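# Stand the carton upright with its arrows pointing up

## Task

Rotate the carton until the arrows printed on its sides point toward the ceiling, then leave it resting on the table upright with no part of it extending past the table edge.

## Robot and tools

Robot: two UR-type arms, left_arm and right_arm, each carrying a 16-motor four-finger hand (thumb, index, middle, ring). right_arm has a right hand; left_arm has its mirror-image left hand. Cameras: cam_head_left, cam_head_right, cam_high, cam_low, cam_left_wrist, cam_right_wrist, each 672x504.

Frames. Scene frame: origin at table-top height, halfway between the two nominal arm bases; +z up, +x out over the table, +y toward left_arm. Actual bases: left_arm at (-0.044, +0.511, 0) m, right_arm at (-0.003, -0.434, 0) m. Positions, orientations, velocities and Hand target in results use the scene frame. Each hand has a hand point with its own axes: +z runs along the straight fingers toward the tips; +y comes out of the palm face (the palm surface sits at y = -0.062 m); +x crosses the palm away from the thumb on the right hand, toward the thumb on the left hand. A rigid mast near the wrist on the palm side can collide with things.

The 48-number row (execute_actions and move). One flat list covers both arms: left_arm dx, dy, dz, rx, ry, rz; then 16 left-hand motor goals; left current_limit, speed; then the same 24 numbers for right_arm. Every value lies in [-1, 1]. The six pose numbers are offsets, not poses: they are measured along that arm's Hand target's own axes, starting from the Hand target when the action or move begins. 1.0 equals 0.6 m of travel or 180 degrees of turn; rx, ry, rz form a single rotation vector. Sending six zeros re-requests the current Hand target; repeating a nonzero offset moves the arm further. Motor order per hand: index_abd, index_mcp, index_pip, index_dip, middle_abd, middle_mcp, middle_pip, middle_dip, ring_abd, ring_mcp, ring_pip, ring_dip, thumb_cmc, thumb_axl, thumb_mcp, thumb_ipl. These are absolute goal angles scaled between each hinge's two stops. Straight values: _abd 0.00, _mcp 0.75, _pip 0.58, _dip 0.70, thumb_cmc 0.71, thumb_axl 0.68, thumb_mcp 0.23, thumb_ipl 0.17; moving toward -1 curls a finger toward the palm (abd swings away from the thumb), and thumb_cmc toward -1 brings the thumb in front of the palm. A 0 is a real goal, not 'keep': to leave a hand unchanged, echo its hand_goal, hand_current_limit and hand_speed. current_limit maps -1..+1 to 0..550 mA (start +0.4); speed maps to (speed+1)/2 of 8.5 rad/s (start -0.6). A finger presses only while its goal lies past the surface it touches.

Tools.
execute_actions(actions, cameras): actions is a list of actions; each action is up to 15 rows of 48 numbers, one per 1/30 s step, and a short action holds its last row. Every row counts from the action's starting Hand target. An empty list returns state plus all images.
move(target, speed, blend, stop_force, zero, blocking, cameras): straight-line path of each hand point to the offset pose in target (one row, or up to 15 rows, all offsets from the same starting Hand targets). speed is the top path speed in m/s, 0.002 to 3.6, default 0.25 (turns up to twice that in rad/s). blend in metres rounds corners in a list. stop_force in N (3 to 120, shared by both arms) ends an arm's path when the wrist sensor feels that much push; don't rely on it for light or tipping objects or while the hand rotates, and omit it when backing off a contact. zero (default true) re-zeros the sensor first. blocking=false returns after 0.5 s while the move continues (not allowed with stop_force). Paths do not avoid obstacles; moving near an arm's own base can flip its shoulder.
wait(seconds 0 to 10), stop() to brake a running move, zoom_image(camera, region [x0, y0, x1, y1] in pixels, at most 504x504), zero_wrist_force(arm), read_manual(section), finished_scene(scene 1 or 2), which ends the scene irreversibly.

Results. Per arm: end_effector_position (m), end_effector_quat_wxyz, velocities, Hand target (the last commanded pose after clipping; the next offsets count from it), joint positions and torques, Wrist force and Wrist torque in the hand's own axes plus the peak since last shown. Per hand: hand_goal, hand_measured, hand_current_ma, hand_state (moving, goal, blocked, overload). move adds a 'move:' line: done, off_target, moving, held or fault, and which limits applied (paced = pose clipped, held = steps withheld). done does not mean nothing was touched or disturbed. The hand point often rests short of its target; the next command re-asks, or send the missing distance as an offset. Orientation commands are clipped to 32 degrees from the current measured orientation each step.

Avoid. A net outside force near 150 N, or joint contact torque at its limit (132 N m big joints, 24.6 N m wrists), stops the arm for 10 s. Arms are stiff: aiming even slightly past a firm contact can fault them, and faster motion hits harder. Keep the arms and hands from pressing on each other. A finger motor held at 495 mA or more for 5 s shuts down. Long stretched-out or loaded holds heat motors; 85 °C brakes the arm. Don't let the carton fall, slide off, be released while moving, or end up overhanging or off the table; loose objects may get brief outside pushes.

Each tool is called after "Emit:" as name(argument=value, ...), one argument or row to a line, values as JSON.

## Session

Emit:
execute_actions(
  actions=[],
)

Scene clock: 0.00 s.
left_arm: end_effector_position=(+0.6505, -0.0644, +0.3173) hand_goal=(+0.000, +0.754, +0.576, +0.696, +0.000, +0.754, +0.576, +0.696, +0.000, +0.754, +0.576, +0.696, +0.714, +0.678, +0.226, +0.168) hand_measured=(+0.000, +0.754, +0.576, +0.696, +0.000, +0.754, +0.576, +0.696, +0.000, +0.754, +0.576, +0.696, +0.714, +0.678, +0.226, +0.168) hand_current_ma=(+0, +0, +0, +0, +0, +0, +0, +0, +0, +0, +0, +0, +0, +0, +0, +0) hand_state=(goal, goal, goal, goal, goal, goal, goal, goal, goal, goal, overload, goal, goal, goal, goal, goal) hand_current_limit=0.40 hand_speed=-0.60 end_effector_quat_wxyz=(+0.172, +0.691, +0.181, +0.678) | right_arm: end_effector_position=(+0.8390, -0.2889, +0.1534) hand_goal=(+0.000, +0.754, +0.576, +0.696, +0.000, +0.754, +0.576, +0.696, +0.000, +0.754, +0.576, +0.696, +0.714, +0.678, +0.226, +0.168) hand_measured=(+0.000, +0.754, +0.576, +0.696, +0.000, +0.754, +0.576, +0.696, +0.000, +0.754, +0.576, +0.696, +0.714, +0.678, +0.226, +0.168) hand_current_ma=(+0, +0, +0, +0, +0, +0, +0, +0, +0, +0, +0, +0, +0, +0, +0, +0) hand_state=(goal, goal, goal, goal, goal, goal, goal, goal, goal, goal, goal, goal, goal, goal, goal, goal) hand_current_limit=0.40 hand_speed=-0.60 end_effector_quat_wxyz=(+0.092, +0.146, +0.915, +0.364)
Joint positions: left_arm=[2.495 -2.574 -1.193 0.6 2.221 1.051] | right_arm=[-0.187 -0.772 1.354 -2.299 -0.812 -1.448]
Joint velocities: within noise
Joint torques (N m): no reading
Wrist force (N): no reading
Wrist torque (N m): no reading
Wrist force, peak (N): no reading
Hand target: left_arm +0.6505, -0.0644, +0.3173; +0.172, +0.691, +0.181, +0.678 | right_arm +0.8390, -0.2889, +0.1534; +0.092, +0.146, +0.915, +0.364

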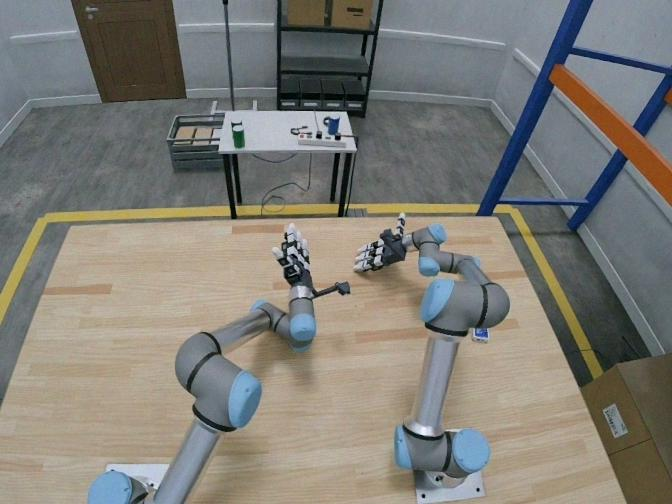

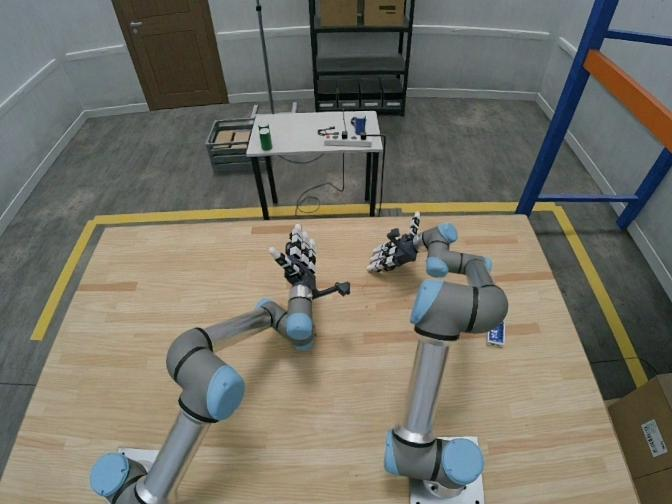

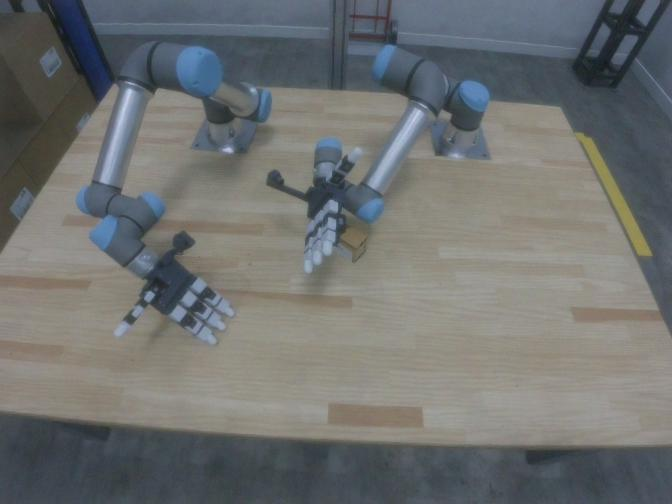

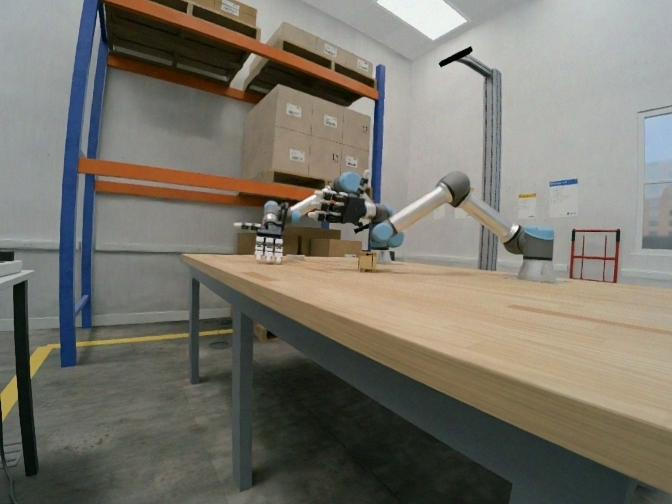

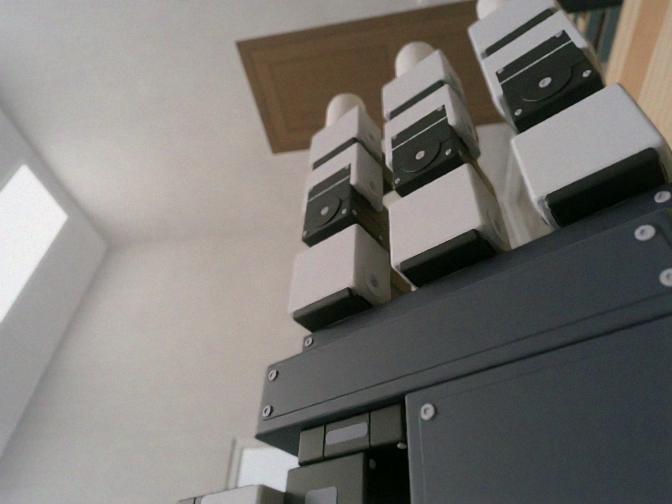

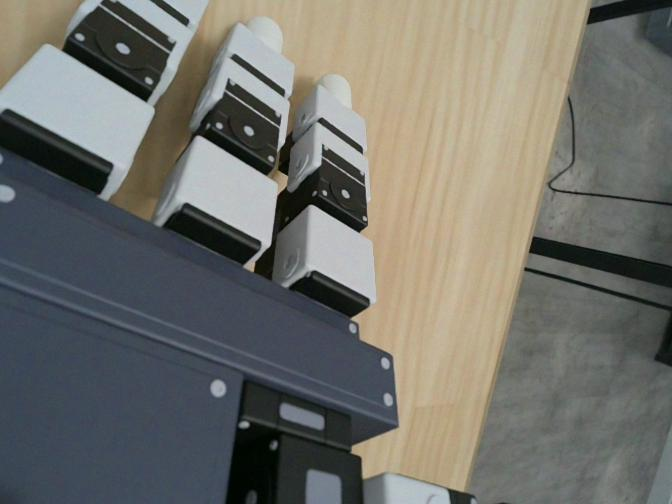

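Emit:
zoom_image(
  camera="cam_high",
  region=[300, 190, 420, 280],
)

Emit:
zoom_image(
  camera="cam_low",
  region=[320, 220, 440, 310],
)

Emit:
zoom_image(
  camera="cam_head_left",
  region=[240, 220, 400, 340],
)

Scaled by 4.200 from the camera's 672x504 image, which has a finer 960x720 frame.

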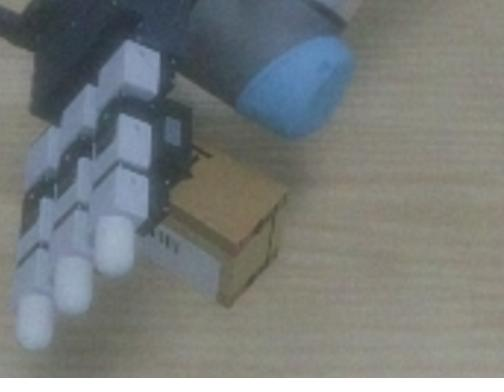

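Scaled by 4.200 from the camera's 672x504 image, which has a finer 960x720 frame.

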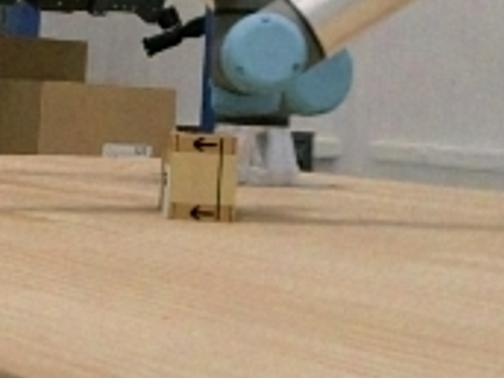

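Scaled by 3.150 from the camera's 672x504 image, which has a finer 960x720 frame.

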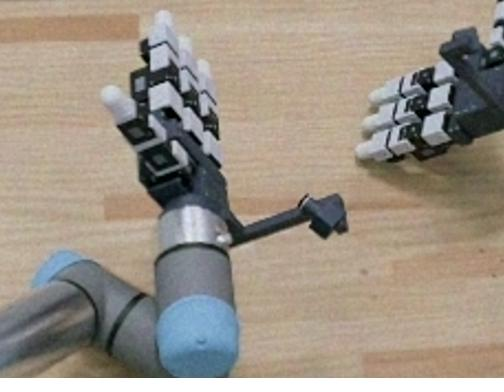

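Emit:
move(
  target=[0.387,-0.357,0,0,0,0, 0,0.754,0.576,0.696,0,0.754,0.576,0.696,0,0.754,0.576,0.696,0.714,0.678,0.226,0.168,0.4,-0.6, 0.1408,0.3808,-0.3682,-0.225,0.0278,0, 0,0.754,0.576,0.696,0,0.754,0.576,0.696,0,0.754,0.576,0.696,0.714,0.678,0.226,0.168,0.4,-0.6],
  speed=0.3,
  cameras=["all"],
)

Scene clock: 246.30 s.
left_arm: end_effector_position=(+0.6503, +0.2353, +0.4172) hand_goal=(+0.000, +0.754, +0.576, +0.696, +0.000, +0.754, +0.576, +0.696, +0.000, +0.754, +0.576, +0.696, +0.714, +0.678, +0.226, +0.168) hand_measured=(-0.002, +0.756, +0.576, +0.696, -0.002, +0.758, +0.576, +0.696, -0.002, +0.756, +0.576, +0.696, +0.718, +0.678, +0.226, +0.168) hand_current_ma=(-4, +11, +2, +0, -4, +13, +2, +0, -4, +11, +0, +0, +11, -3, -1, -1) hand_state=(goal, goal, goal, goal, goal, goal, goal, goal, goal, goal, overload, goal, goal, goal, goal, goal) hand_current_limit=0.40 hand_speed=-0.60 end_effector_quat_wxyz=(+0.172, +0.691, +0.181, +0.678) | right_arm: end_effector_position=(+0.7446, -0.2441, +0.4653) hand_goal=(+0.000, +0.754, +0.576, +0.696, +0.000, +0.754, +0.576, +0.696, +0.000, +0.754, +0.576, +0.696, +0.714, +0.678, +0.226, +0.168) hand_measured=(+0.000, +0.760, +0.576, +0.696, +0.000, +0.760, +0.576, +0.696, +0.000, +0.760, +0.576, +0.696, +0.722, +0.678, +0.224, +0.168) hand_current_ma=(+0, +3, +0, +0, +0, +3, +0, +0, +0, +3, +0, +0, +4, +0, +0, +0) hand_state=(goal, goal, goal, goal, goal, goal, goal, goal, goal, goal, goal, goal, goal, goal, goal, goal) hand_current_limit=0.40 hand_speed=-0.60 end_effector_quat_wxyz=(+0.097, +0.089, +0.736, +0.664)
Joint positions: left_arm=[2.969 -2.082 -1.826 0.745 1.747 1.063] | right_arm=[-0.186 -1.098 1.499 -2.118 -0.1 -1.447]
Joint torques (N m): left_arm=[13.14 48.98 2.66 0.44 -1.92 2.3] | right_arm=[7.02 -28.93 -10.6 -4.04 4.89 1.88]
Wrist force (N): left_arm=[0.3 0.1 -0.1] | right_arm=[-0.5 -0.1 0.1]
Wrist torque (N m): left_arm=[0.06 -0.07 -0.05] | right_arm=[0.01 0.20 -0.18]
Wrist force, peak (N): left_arm=[1.2 -1.0 -0.3] | right_arm=[0.1 1.2 0.2]
Hand target: left_arm +0.6503, +0.2353, +0.4172; +0.172, +0.691, +0.181, +0.678 | right_arm +0.7446, -0.2440, +0.4652; +0.097, +0.089, +0.736, +0.664
Off the commanded pose: left_arm 0.000 m, 0 deg | right_arm 0.000 m, 0 deg.
move: done
camera_calibration:
cam_left_wrist: T_world_to_cam=[[0.0195558, 0.166745, -0.985806, 0.325821], [-0.728182, 0.678015, 0.100238, 0.229828], [0.685105, 0.715886, 0.13468, -0.545423], [0, 0, 0, 1]] pos_world=[0.534657, 0.180304, 0.371616]
cam_right_wrist: T_world_to_cam=[[0.734793, -0.13239, 0.665246, -0.86107], [0.21678, -0.883493, -0.415266, -0.233101], [0.642717, 0.449347, -0.620485, 0.046408], [0, 0, 0, 1]] pos_world=[0.653413, -0.340794, 0.50482]

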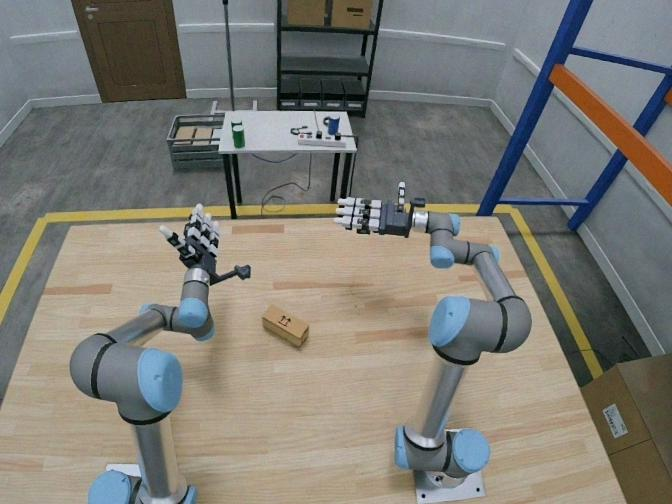

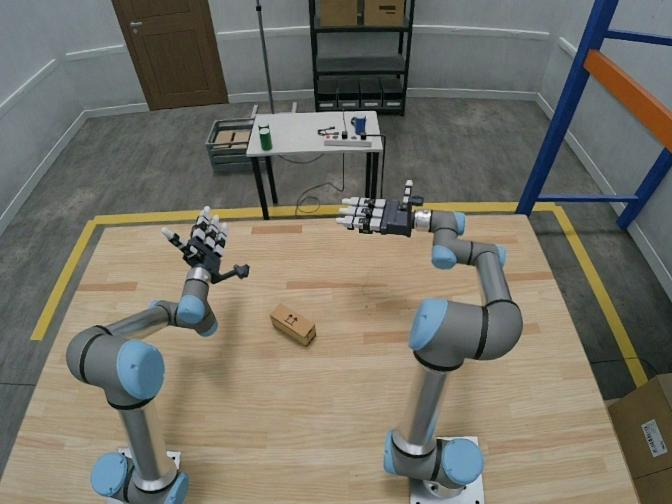

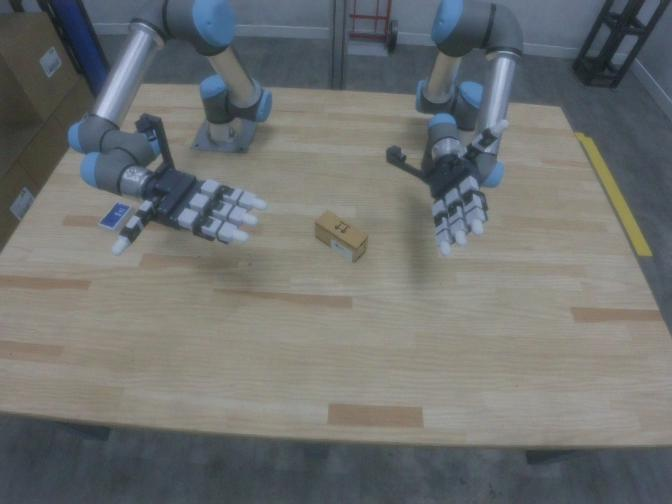

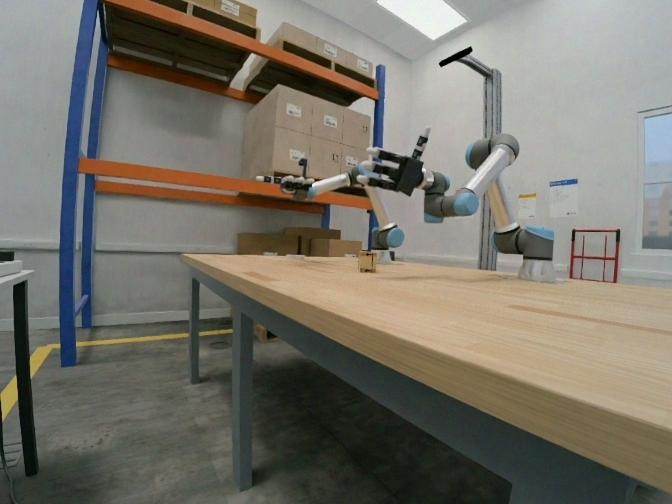

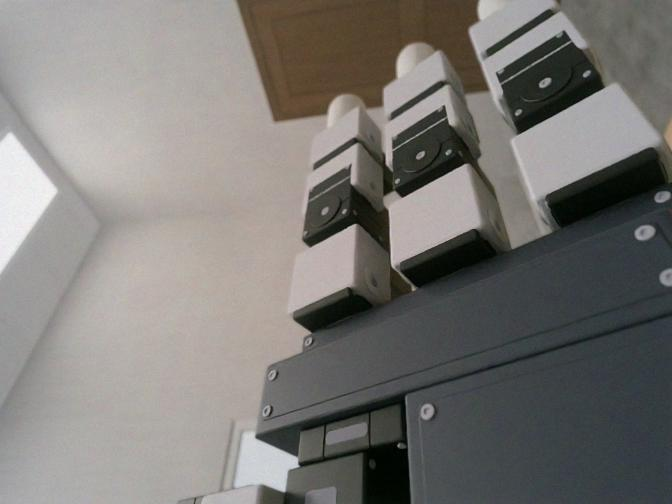

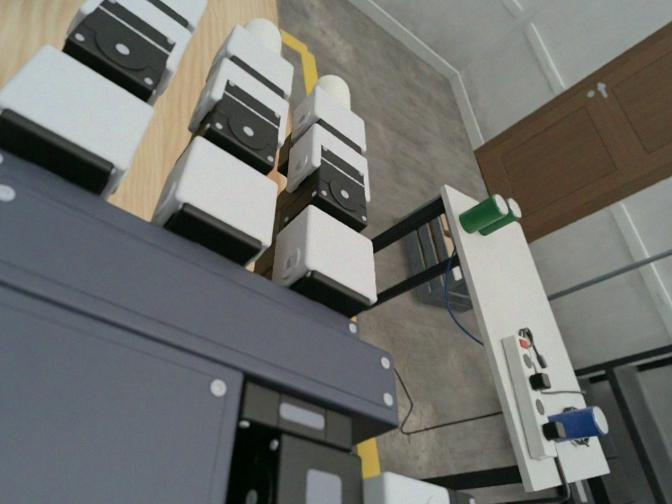

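Emit:
zoom_image(
  camera="cam_high",
  region=[300, 195, 390, 275],
)

Emit:
zoom_image(
  camera="cam_head_left",
  region=[250, 290, 330, 360],
)

Emit:
zoom_image(
  camera="cam_head_right",
  region=[255, 290, 335, 360],
)

Emit:
zoom_image(
  camera="cam_low",
  region=[330, 230, 400, 290],
)

Scaled by 5.600 from the camera's 672x504 image, which has a finer 960x720 frame.

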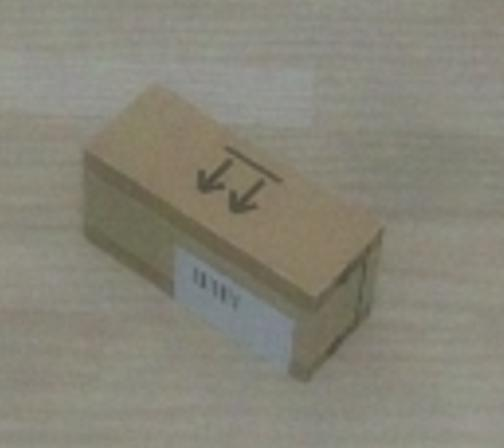

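Scaled by 6.300 from the camera's 672x504 image, which has a finer 960x720 frame.

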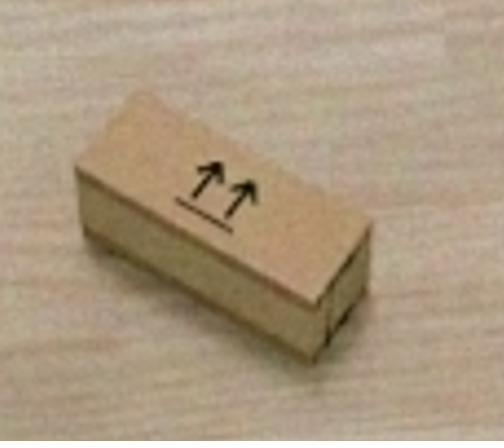

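Scaled by 6.300 from the camera's 672x504 image, which has a finer 960x720 frame.

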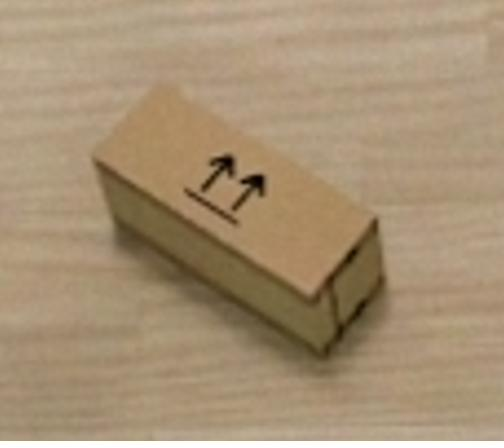

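Scaled by 7.200 from the camera's 672x504 image, which has a finer 960x720 frame.

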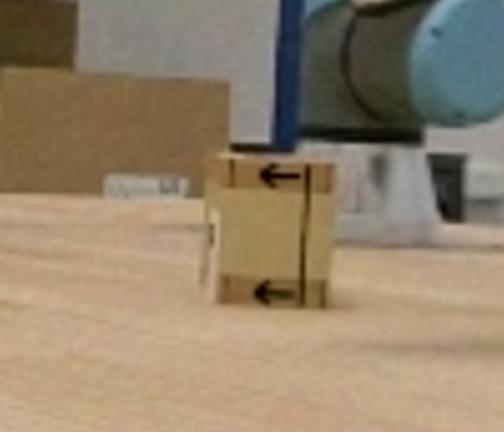

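Emit:
move(
  target=[0,0,0,0,0,0, 0,0.754,0.576,0.696,0,0.754,0.576,0.696,0,0.754,0.576,0.696,0.714,0.678,0.226,0.168,0.4,-0.6, 0.0113,0.0902,-0.045,-0.079,0.0097,0, 0,0.479,0.285,0.522,0.2,0.479,0.285,0.522,0,0.754,0.576,0.696,-0.571,0.677,0.843,-0.481,0.4,-0.6],
  speed=0.15,
)

Scene clock: 345.40 s.
left_arm: end_effector_position=(+0.6503, +0.2353, +0.4172) hand_goal=(+0.000, +0.754, +0.576, +0.696, +0.000, +0.754, +0.576, +0.696, +0.000, +0.754, +0.576, +0.696, +0.714, +0.678, +0.226, +0.168) hand_measured=(-0.002, +0.756, +0.576, +0.696, -0.002, +0.758, +0.576, +0.696, -0.002, +0.756, +0.576, +0.696, +0.718, +0.678, +0.226, +0.168) hand_current_ma=(-4, +11, +2, +0, -4, +13, +2, +0, -4, +11, +0, +0, +11, -3, -1, -1) hand_state=(goal, goal, goal, goal, goal, goal, goal, goal, goal, goal, overload, goal, goal, goal, goal, goal) hand_current_limit=0.40 hand_speed=-0.60 end_effector_quat_wxyz=(+0.172, +0.691, +0.181, +0.678) | right_arm: end_effector_position=(+0.7312, -0.2627, +0.5214) hand_goal=(+0.000, +0.480, +0.286, +0.522, +0.200, +0.480, +0.286, +0.522, +0.000, +0.754, +0.576, +0.696, -0.570, +0.678, +0.844, -0.480) hand_measured=(+0.000, +0.498, +0.292, +0.524, +0.190, +0.500, +0.292, +0.526, +0.000, +0.760, +0.576, +0.696, -0.566, +0.678, +0.844, -0.478) hand_current_ma=(+0, +16, +2, +1, -5, +18, +3, +1, +0, +4, +0, +0, +1, +0, +0, +1) hand_state=(goal, goal, goal, goal, goal, goal, goal, goal, goal, goal, goal, goal, goal, goal, goal, goal) hand_current_limit=0.40 hand_speed=-0.60 end_effector_quat_wxyz=(+0.096, +0.067, +0.649, +0.752)
Joint positions: left_arm=[2.969 -2.082 -1.826 0.745 1.747 1.063] | right_arm=[-0.185 -1.1 1.498 -2.108 0.15 -1.456]
Joint torques (N m): left_arm=[13 49.56 3.16 0.44 -1.91 2.25] | right_arm=[6.91 -48.69 -34.14 -0.56 4.56 -1.42]
Wrist force (N): left_arm=[0.2 0.3 -0.1] | right_arm=[-0.3 -0.1 -0.1]
Wrist torque (N m): left_arm=[0.08 -0.05 -0.06] | right_arm=[-0.02 0.20 -0.13]
Wrist force, peak (N): left_arm=[0.5 0.0 -0.3] | right_arm=[-0.8 -0.2 0.3]
Hand target: left_arm +0.6503, +0.2353, +0.4172; +0.172, +0.691, +0.181, +0.678 | right_arm +0.7311, -0.2627, +0.5216; +0.096, +0.066, +0.649, +0.752
Off the commanded pose: left_arm 0.000 m, 0 deg | right_arm 0.000 m, 0 deg.
move: done

Emit:
move(
  target=[0.0966,-0.175,0,0,0,0, 0,0.754,0.576,0.696,0,0.754,0.576,0.696,0,0.754,0.576,0.696,0.714,0.678,0.226,0.168,0.4,-0.6, 0.0417,-0.3373,0.241,-0.0744,0.0382,0.5261, 0,0.479,0.285,0.522,0.2,0.479,0.285,0.522,0,0.754,0.576,0.696,-0.571,0.677,0.843,-0.481,0.4,-0.6],
  speed=0.3,
)

Scene clock: 379.90 s.
left_arm: end_effector_position=(+0.6494, +0.3552, +0.4173) hand_goal=(+0.000, +0.754, +0.576, +0.696, +0.000, +0.754, +0.576, +0.696, +0.000, +0.754, +0.576, +0.696, +0.714, +0.678, +0.226, +0.168) hand_measured=(-0.002, +0.756, +0.576, +0.696, -0.002, +0.758, +0.576, +0.696, -0.002, +0.756, +0.576, +0.696, +0.718, +0.678, +0.226, +0.168) hand_current_ma=(-4, +11, +2, +0, -4, +13, +2, +0, -4, +11, +0, +0, +11, -3, -1, -1) hand_state=(goal, goal, goal, goal, goal, goal, goal, goal, goal, goal, overload, goal, goal, goal, goal, goal) hand_current_limit=0.40 hand_speed=-0.60 end_effector_quat_wxyz=(+0.172, +0.691, +0.181, +0.678) | right_arm: end_effector_position=(+0.7512, -0.0896, +0.3424) hand_goal=(+0.000, +0.480, +0.286, +0.522, +0.200, +0.480, +0.286, +0.522, +0.000, +0.754, +0.576, +0.696, -0.570, +0.678, +0.844, -0.480) hand_measured=(+0.004, +0.480, +0.288, +0.524, +0.196, +0.482, +0.288, +0.524, +0.002, +0.756, +0.576, +0.696, -0.564, +0.678, +0.844, -0.478) hand_current_ma=(+1, +0, +0, +1, -1, +0, +1, +1, +0, +1, +0, +0, +2, +0, +0, +1) hand_state=(goal, goal, goal, goal, goal, goal, goal, goal, goal, goal, goal, goal, goal, goal, goal, goal) hand_current_limit=0.40 hand_speed=-0.60 end_effector_quat_wxyz=(+0.514, -0.470, -0.313, -0.645)
Joint positions: left_arm=[3.223 -2.012 -1.944 0.794 1.493 1.069] | right_arm=[0.101 -1.099 1.599 -1.35 0.501 -0.7]
Joint torques (N m): left_arm=[13.24 45.86 2.16 3.58 -1.85 2.29] | right_arm=[7.42 -27.95 -34.41 -0.58 4.26 1.88]
Wrist force (N): left_arm=[-0.1 -0.2 -0.2] | right_arm=[-1.3 0.1 -0.6]
Wrist torque (N m): left_arm=[0.02 0.00 -0.05] | right_arm=[-0.03 0.34 -0.07]
Wrist force, peak (N): left_arm=[0.2 -0.6 -0.4] | right_arm=[-1.5 0.0 -0.2]
Hand target: left_arm +0.6494, +0.3552, +0.4173; +0.172, +0.691, +0.181, +0.678 | right_arm +0.7512, -0.0896, +0.3423; +0.514, -0.470, -0.313, -0.645
Off the commanded pose: left_arm 0.000 m, 0 deg | right_arm 0.000 m, 0 deg.
move: done

Emit:
move(
  target=[0,0,0,0,0,0, 0,0.754,0.576,0.696,0,0.754,0.576,0.696,0,0.754,0.576,0.696,0.714,0.678,0.226,0.168,0.4,-0.6, -0.2577,-0.3837,0.0133,-0.163,-0.0098,0.4456, 0,0.479,0.285,0.522,0.2,0.479,0.285,0.522,0,0.754,0.576,0.696,-0.571,0.677,0.843,-0.481,0.4,-0.6],
  speed=0.3,
  cameras=["all"],
)

Scene clock: 396.00 s.
left_arm: end_effector_position=(+0.6494, +0.3552, +0.4173) hand_goal=(+0.000, +0.754, +0.576, +0.696, +0.000, +0.754, +0.576, +0.696, +0.000, +0.754, +0.576, +0.696, +0.714, +0.678, +0.226, +0.168) hand_measured=(-0.002, +0.756, +0.576, +0.696, -0.002, +0.758, +0.576, +0.696, -0.002, +0.756, +0.576, +0.696, +0.718, +0.678, +0.226, +0.168) hand_current_ma=(-4, +11, +2, +0, -4, +13, +2, +0, -4, +11, +0, +0, +11, -3, -1, -1) hand_state=(goal, goal, goal, goal, goal, goal, goal, goal, goal, goal, overload, goal, goal, goal, goal, goal) hand_current_limit=0.40 hand_speed=-0.60 end_effector_quat_wxyz=(+0.172, +0.691, +0.181, +0.678) | right_arm: end_effector_position=(+0.5373, +0.0377, +0.2199) hand_goal=(+0.000, +0.480, +0.286, +0.522, +0.200, +0.480, +0.286, +0.522, +0.000, +0.754, +0.576, +0.696, -0.570, +0.678, +0.844, -0.480) hand_measured=(+0.004, +0.472, +0.286, +0.524, +0.196, +0.474, +0.286, +0.524, +0.002, +0.746, +0.576, +0.696, -0.568, +0.678, +0.844, -0.478) hand_current_ma=(+1, -4, +0, +1, -1, -3, +0, +1, +0, -4, +0, +0, +1, +0, +0, +1) hand_state=(goal, goal, goal, goal, goal, goal, goal, goal, goal, goal, goal, goal, goal, goal, goal, goal) hand_current_limit=0.40 hand_speed=-0.60 end_effector_quat_wxyz=(+0.675, -0.674, +0.212, -0.213)
Joint positions: left_arm=[3.223 -2.012 -1.944 0.794 1.493 1.069] | right_arm=[0.363 -1.258 1.685 -0.428 0.909 0]
Joint torques (N m): left_arm=[13.43 46.08 2.47 3.54 -1.9 2.15] | right_arm=[7.04 -21.08 -33.1 0.24 3.02 1.88]
Wrist force (N): left_arm=[-0.2 0.0 -0.1] | right_arm=[-1.3 0.5 -1.8]
Wrist torque (N m): left_arm=[0.02 0.01 -0.06] | right_arm=[0.14 0.30 -0.01]
Wrist force, peak (N): left_arm=[-0.5 -0.2 -0.4] | right_arm=[-1.8 0.4 -1.7]
Hand target: left_arm +0.6494, +0.3552, +0.4173; +0.172, +0.691, +0.181, +0.678 | right_arm +0.5373, +0.0377, +0.2199; +0.675, -0.674, +0.213, -0.213
Off the commanded pose: left_arm 0.000 m, 0 deg | right_arm 0.000 m, 0 deg.
move: done
camera_calibration:
cam_left_wrist: T_world_to_cam=[[0.0195558, 0.166745, -0.985806, 0.305926], [-0.728182, 0.678015, 0.100238, 0.147874], [0.685105, 0.715886, 0.13468, -0.630794], [0, 0, 0, 1]] pos_world=[0.533857, 0.300304, 0.371716]
cam_right_wrist: T_world_to_cam=[[-0.622228, 0.436007, -0.650177, 0.488821], [-0.782538, -0.369358, 0.501208, 0.274864], [-0.0216183, 0.820654, 0.571017, -0.0182865], [0, 0, 0, 1]] pos_world=[0.518854, -0.0965993, 0.190499]

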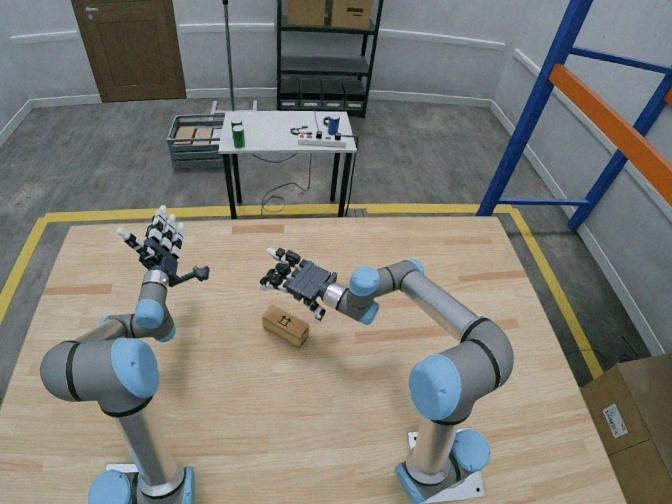

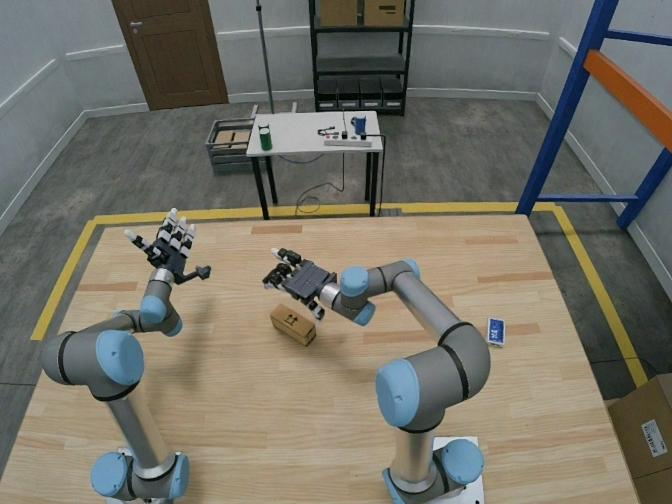

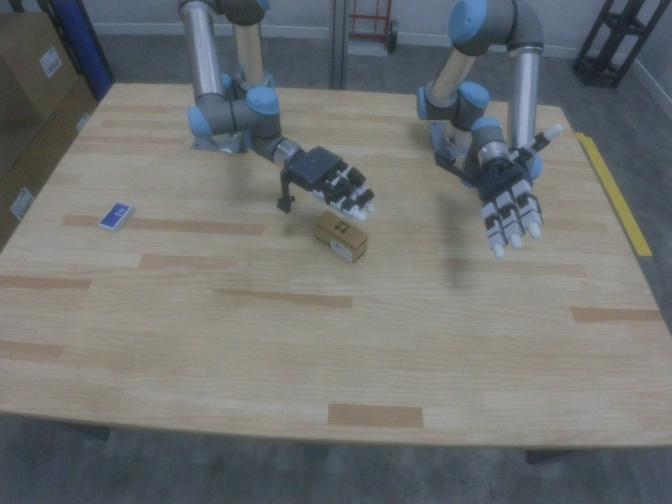

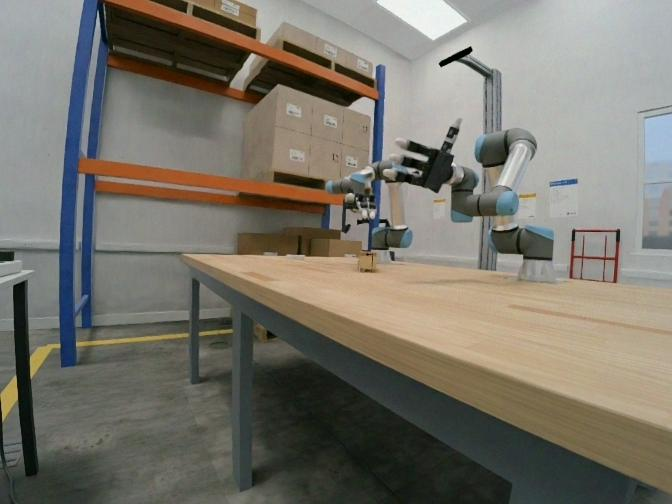

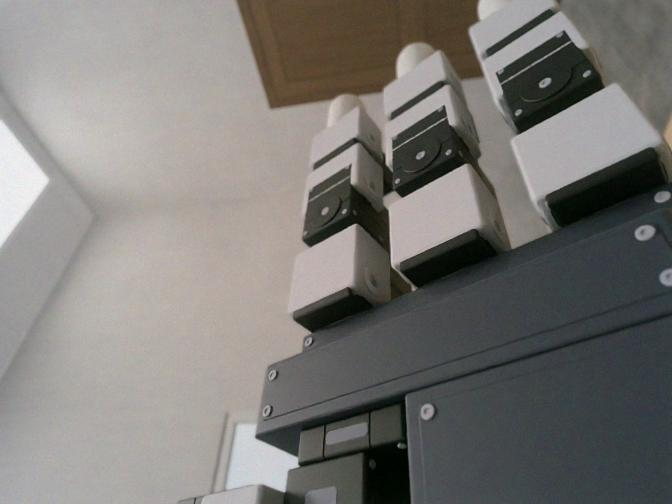

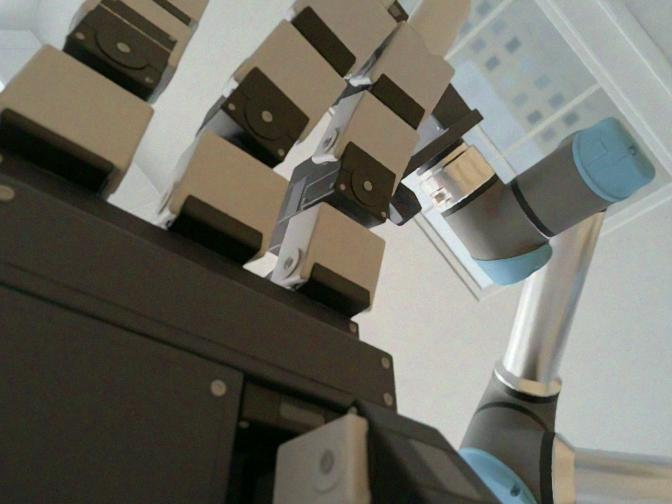

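Emit:
zoom_image(
  camera="cam_high",
  region=[260, 130, 400, 270],
)

Emit:
zoom_image(
  camera="cam_head_left",
  region=[240, 235, 360, 355],
)

Emit:
zoom_image(
  camera="cam_low",
  region=[320, 170, 420, 280],
)

Scaled by 3.600 from the camera's 672x504 image, which has a finer 960x720 frame.

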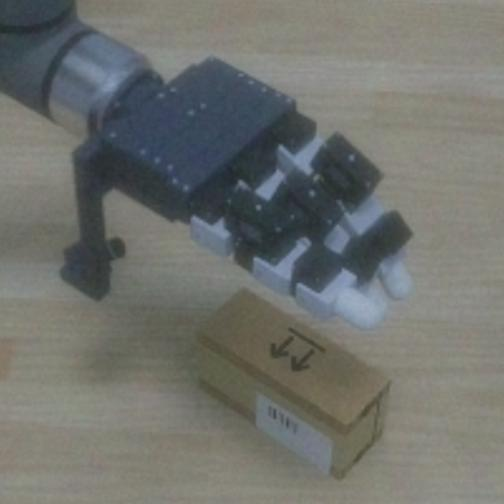

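Scaled by 4.200 from the camera's 672x504 image, which has a finer 960x720 frame.

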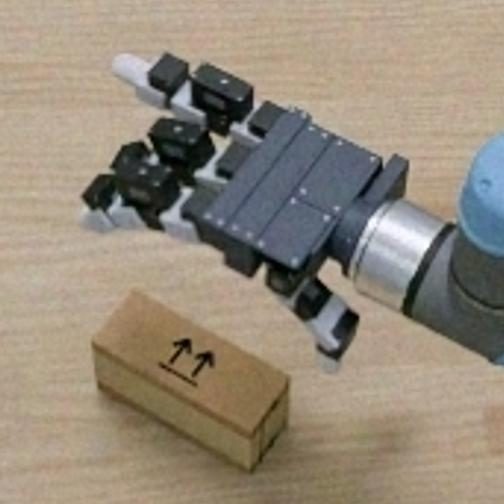

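Scaled by 4.582 from the camera's 672x504 image, which has a finer 960x720 frame.

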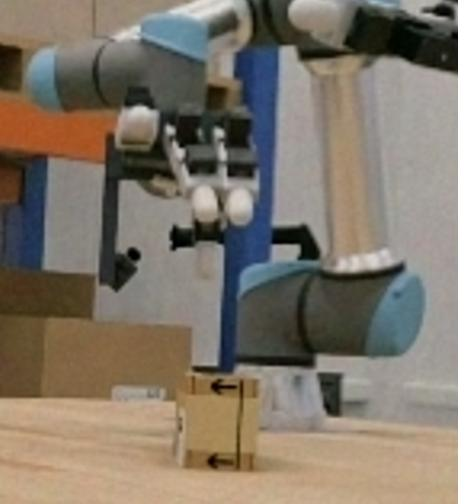

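Emit:
zoom_image(
  camera="cam_head_left",
  region=[255, 245, 335, 335],
)

Emit:
zoom_image(
  camera="cam_head_right",
  region=[255, 245, 335, 335],
)

Emit:
zoom_image(
  camera="cam_high",
  region=[320, 160, 380, 230],
)

Emit:
zoom_image(
  camera="cam_low",
  region=[335, 185, 385, 285],
)

Scaled by 5.600 from the camera's 672x504 image, which has a finer 960x720 frame.

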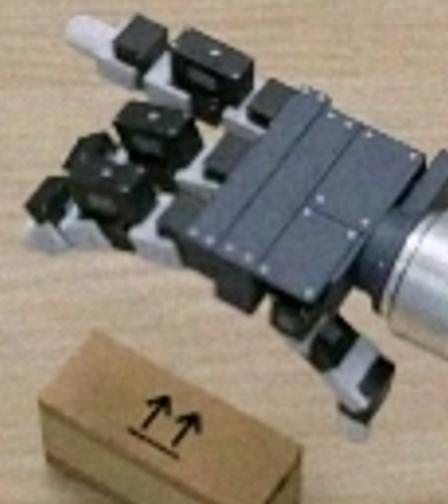

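Scaled by 5.600 from the camera's 672x504 image, which has a finer 960x720 frame.

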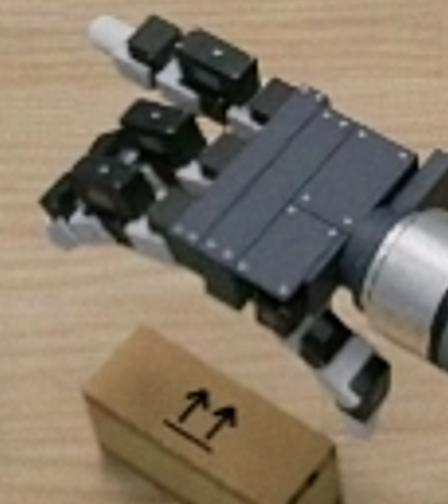

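Scaled by 7.200 from the camera's 672x504 image, which has a finer 960x720 frame.

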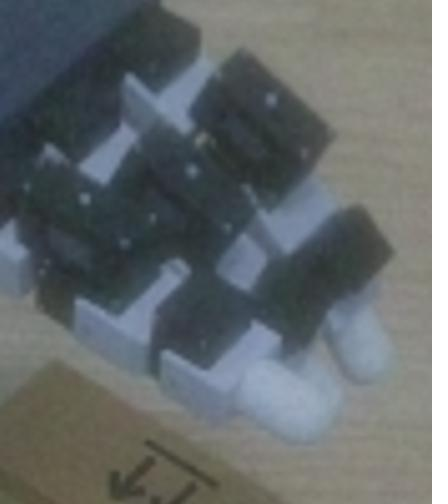

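Scaled by 5.040 from the camera's 672x504 image, which has a finer 960x720 frame.

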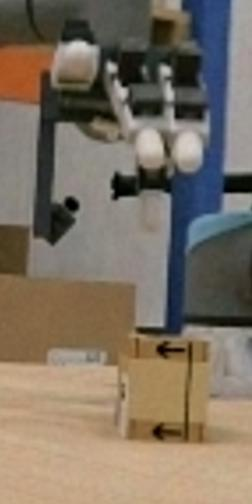

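Emit:
move(
  target=[0,0,0,0,0,0, 0,0.754,0.576,0.696,0,0.754,0.576,0.696,0,0.754,0.576,0.696,0.714,0.678,0.226,0.168,0.4,-0.6, 0,0.158,0.033,0,0,0, 0,0.479,0.285,0.522,0.2,0.479,0.285,0.522,0,0.754,0.576,0.696,-0.571,0.677,0.843,-0.481,0.4,-0.6],
  speed=0.2,
  cameras=["cam_head_left","cam_head_right","cam_high","cam_low"],
)

Emit:
zoom_image(
  camera="cam_head_left",
  region=[255, 265, 335, 355],
)

Emit:
zoom_image(
  camera="cam_head_right",
  region=[255, 265, 335, 355],
)

Emit:
zoom_image(
  camera="cam_high",
  region=[290, 180, 390, 270],
)

Emit:
zoom_image(
  camera="cam_low",
  region=[325, 205, 405, 285],
)

Scene clock: 496.43 s.
left_arm: end_effector_position=(+0.6494, +0.3552, +0.4173) hand_goal=(+0.000, +0.754, +0.576, +0.696, +0.000, +0.754, +0.576, +0.696, +0.000, +0.754, +0.576, +0.696, +0.714, +0.678, +0.226, +0.168) hand_measured=(-0.002, +0.756, +0.576, +0.696, -0.002, +0.758, +0.576, +0.696, -0.002, +0.756, +0.576, +0.696, +0.718, +0.678, +0.226, +0.168) hand_current_ma=(-4, +11, +2, +0, -4, +13, +2, +0, -4, +11, +0, +0, +11, -3, -1, -1) hand_state=(goal, goal, goal, goal, goal, goal, goal, goal, goal, goal, overload, goal, goal, goal, goal, goal) hand_current_limit=0.40 hand_speed=-0.60 end_effector_quat_wxyz=(+0.172, +0.691, +0.181, +0.678) | right_arm: end_effector_position=(+0.5486, +0.0540, +0.1252) hand_goal=(+0.000, +0.480, +0.286, +0.522, +0.200, +0.480, +0.286, +0.522, +0.000, +0.754, +0.576, +0.696, -0.570, +0.678, +0.844, -0.480) hand_measured=(+0.004, +0.472, +0.286, +0.524, +0.196, +0.474, +0.286, +0.524, +0.002, +0.746, +0.576, +0.696, -0.568, +0.678, +0.844, -0.478) hand_current_ma=(+1, -4, +0, +1, -1, -3, +0, +1, +0, -4, +0, +0, +1, +0, +0, +1) hand_state=(goal, goal, goal, goal, goal, goal, goal, goal, goal, goal, goal, goal, goal, goal, goal, goal) hand_current_limit=0.40 hand_speed=-0.60 end_effector_quat_wxyz=(+0.675, -0.674, +0.213, -0.213)
Joint positions: left_arm=[3.223 -2.012 -1.944 0.794 1.493 1.069] | right_arm=[0.387 -1.105 1.739 -0.635 0.933 0.001]
Joint torques (N m): left_arm=[13.29 45.65 1.77 3.53 -1.84 2.2] | right_arm=[7.74 -24.89 -31.23 -3.09 3.02 1.96]
Wrist force (N): left_arm=[-0.1 0.0 -0.3] | right_arm=[-1.2 0.4 -2.0]
Wrist torque (N m): left_arm=[0.04 0.00 -0.06] | right_arm=[0.15 0.29 -0.01]
Wrist force, peak (N): left_arm=[-0.6 -0.2 -0.2] | right_arm=[-1.1 1.7 -1.8]
Hand target: left_arm +0.6494, +0.3552, +0.4173; +0.172, +0.691, +0.181, +0.678 | right_arm +0.5487, +0.0540, +0.1251; +0.675, -0.674, +0.213, -0.213
Off the commanded pose: left_arm 0.000 m, 0 deg | right_arm 0.000 m, 0 deg.
move: done
Images, in order (width x height): cam_head_left 672x504, cam_head_right 672x504, cam_high 672x504, cam_low 672x504.

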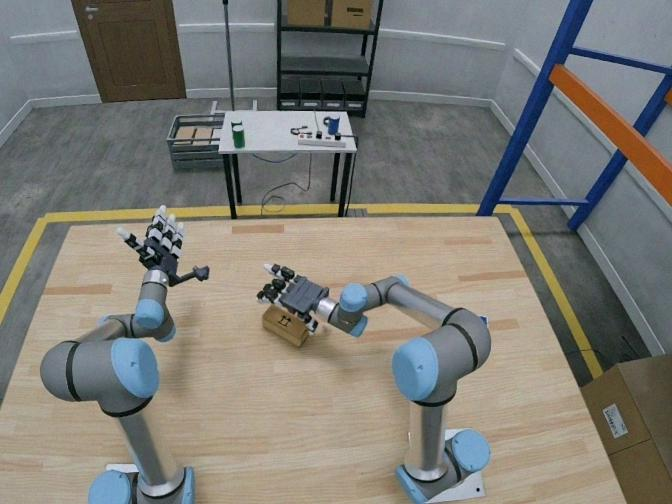

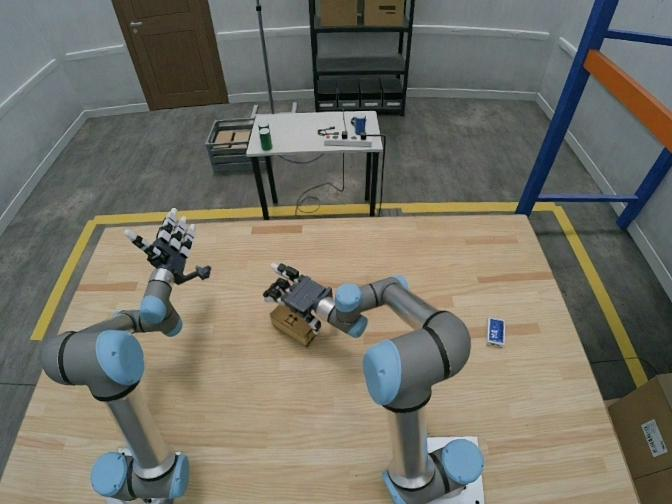

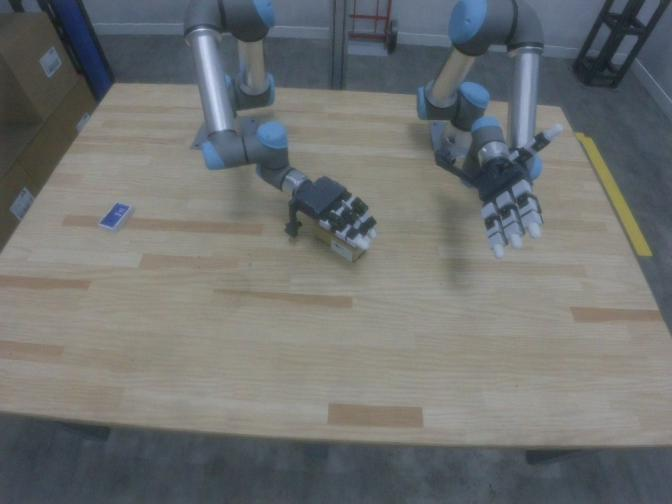

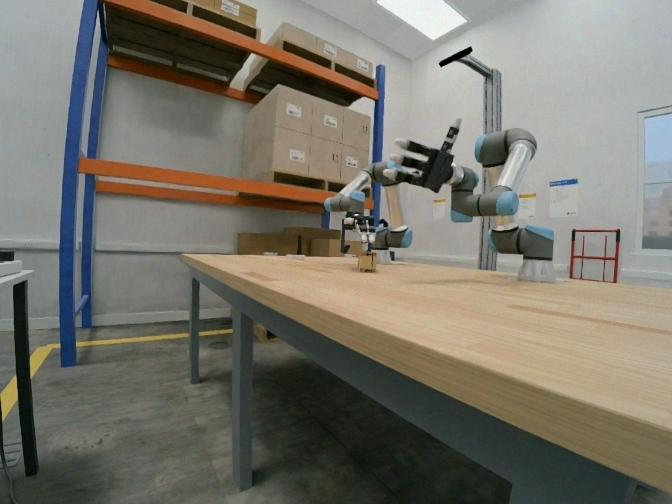

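Scaled by 5.600 from the camera's 672x504 image, which has a finer 960x720 frame.

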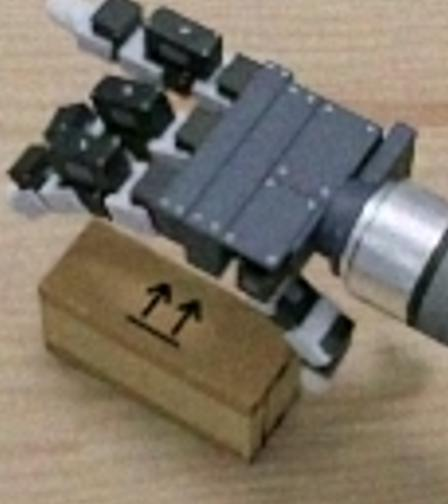

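Scaled by 5.600 from the camera's 672x504 image, which has a finer 960x720 frame.

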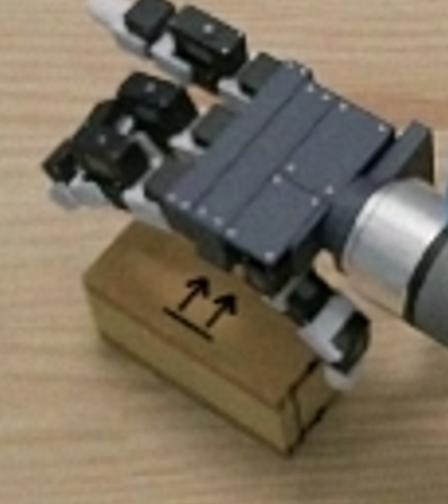

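Scaled by 5.040 from the camera's 672x504 image, which has a finer 960x720 frame.

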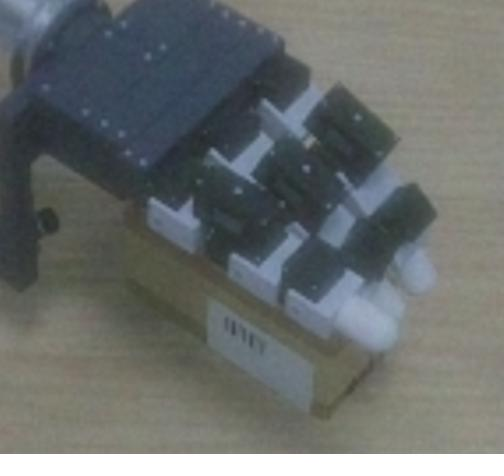

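Scaled by 6.300 from the camera's 672x504 image, which has a finer 960x720 frame.

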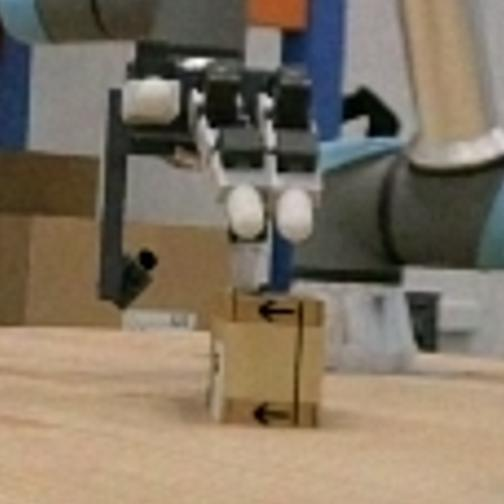

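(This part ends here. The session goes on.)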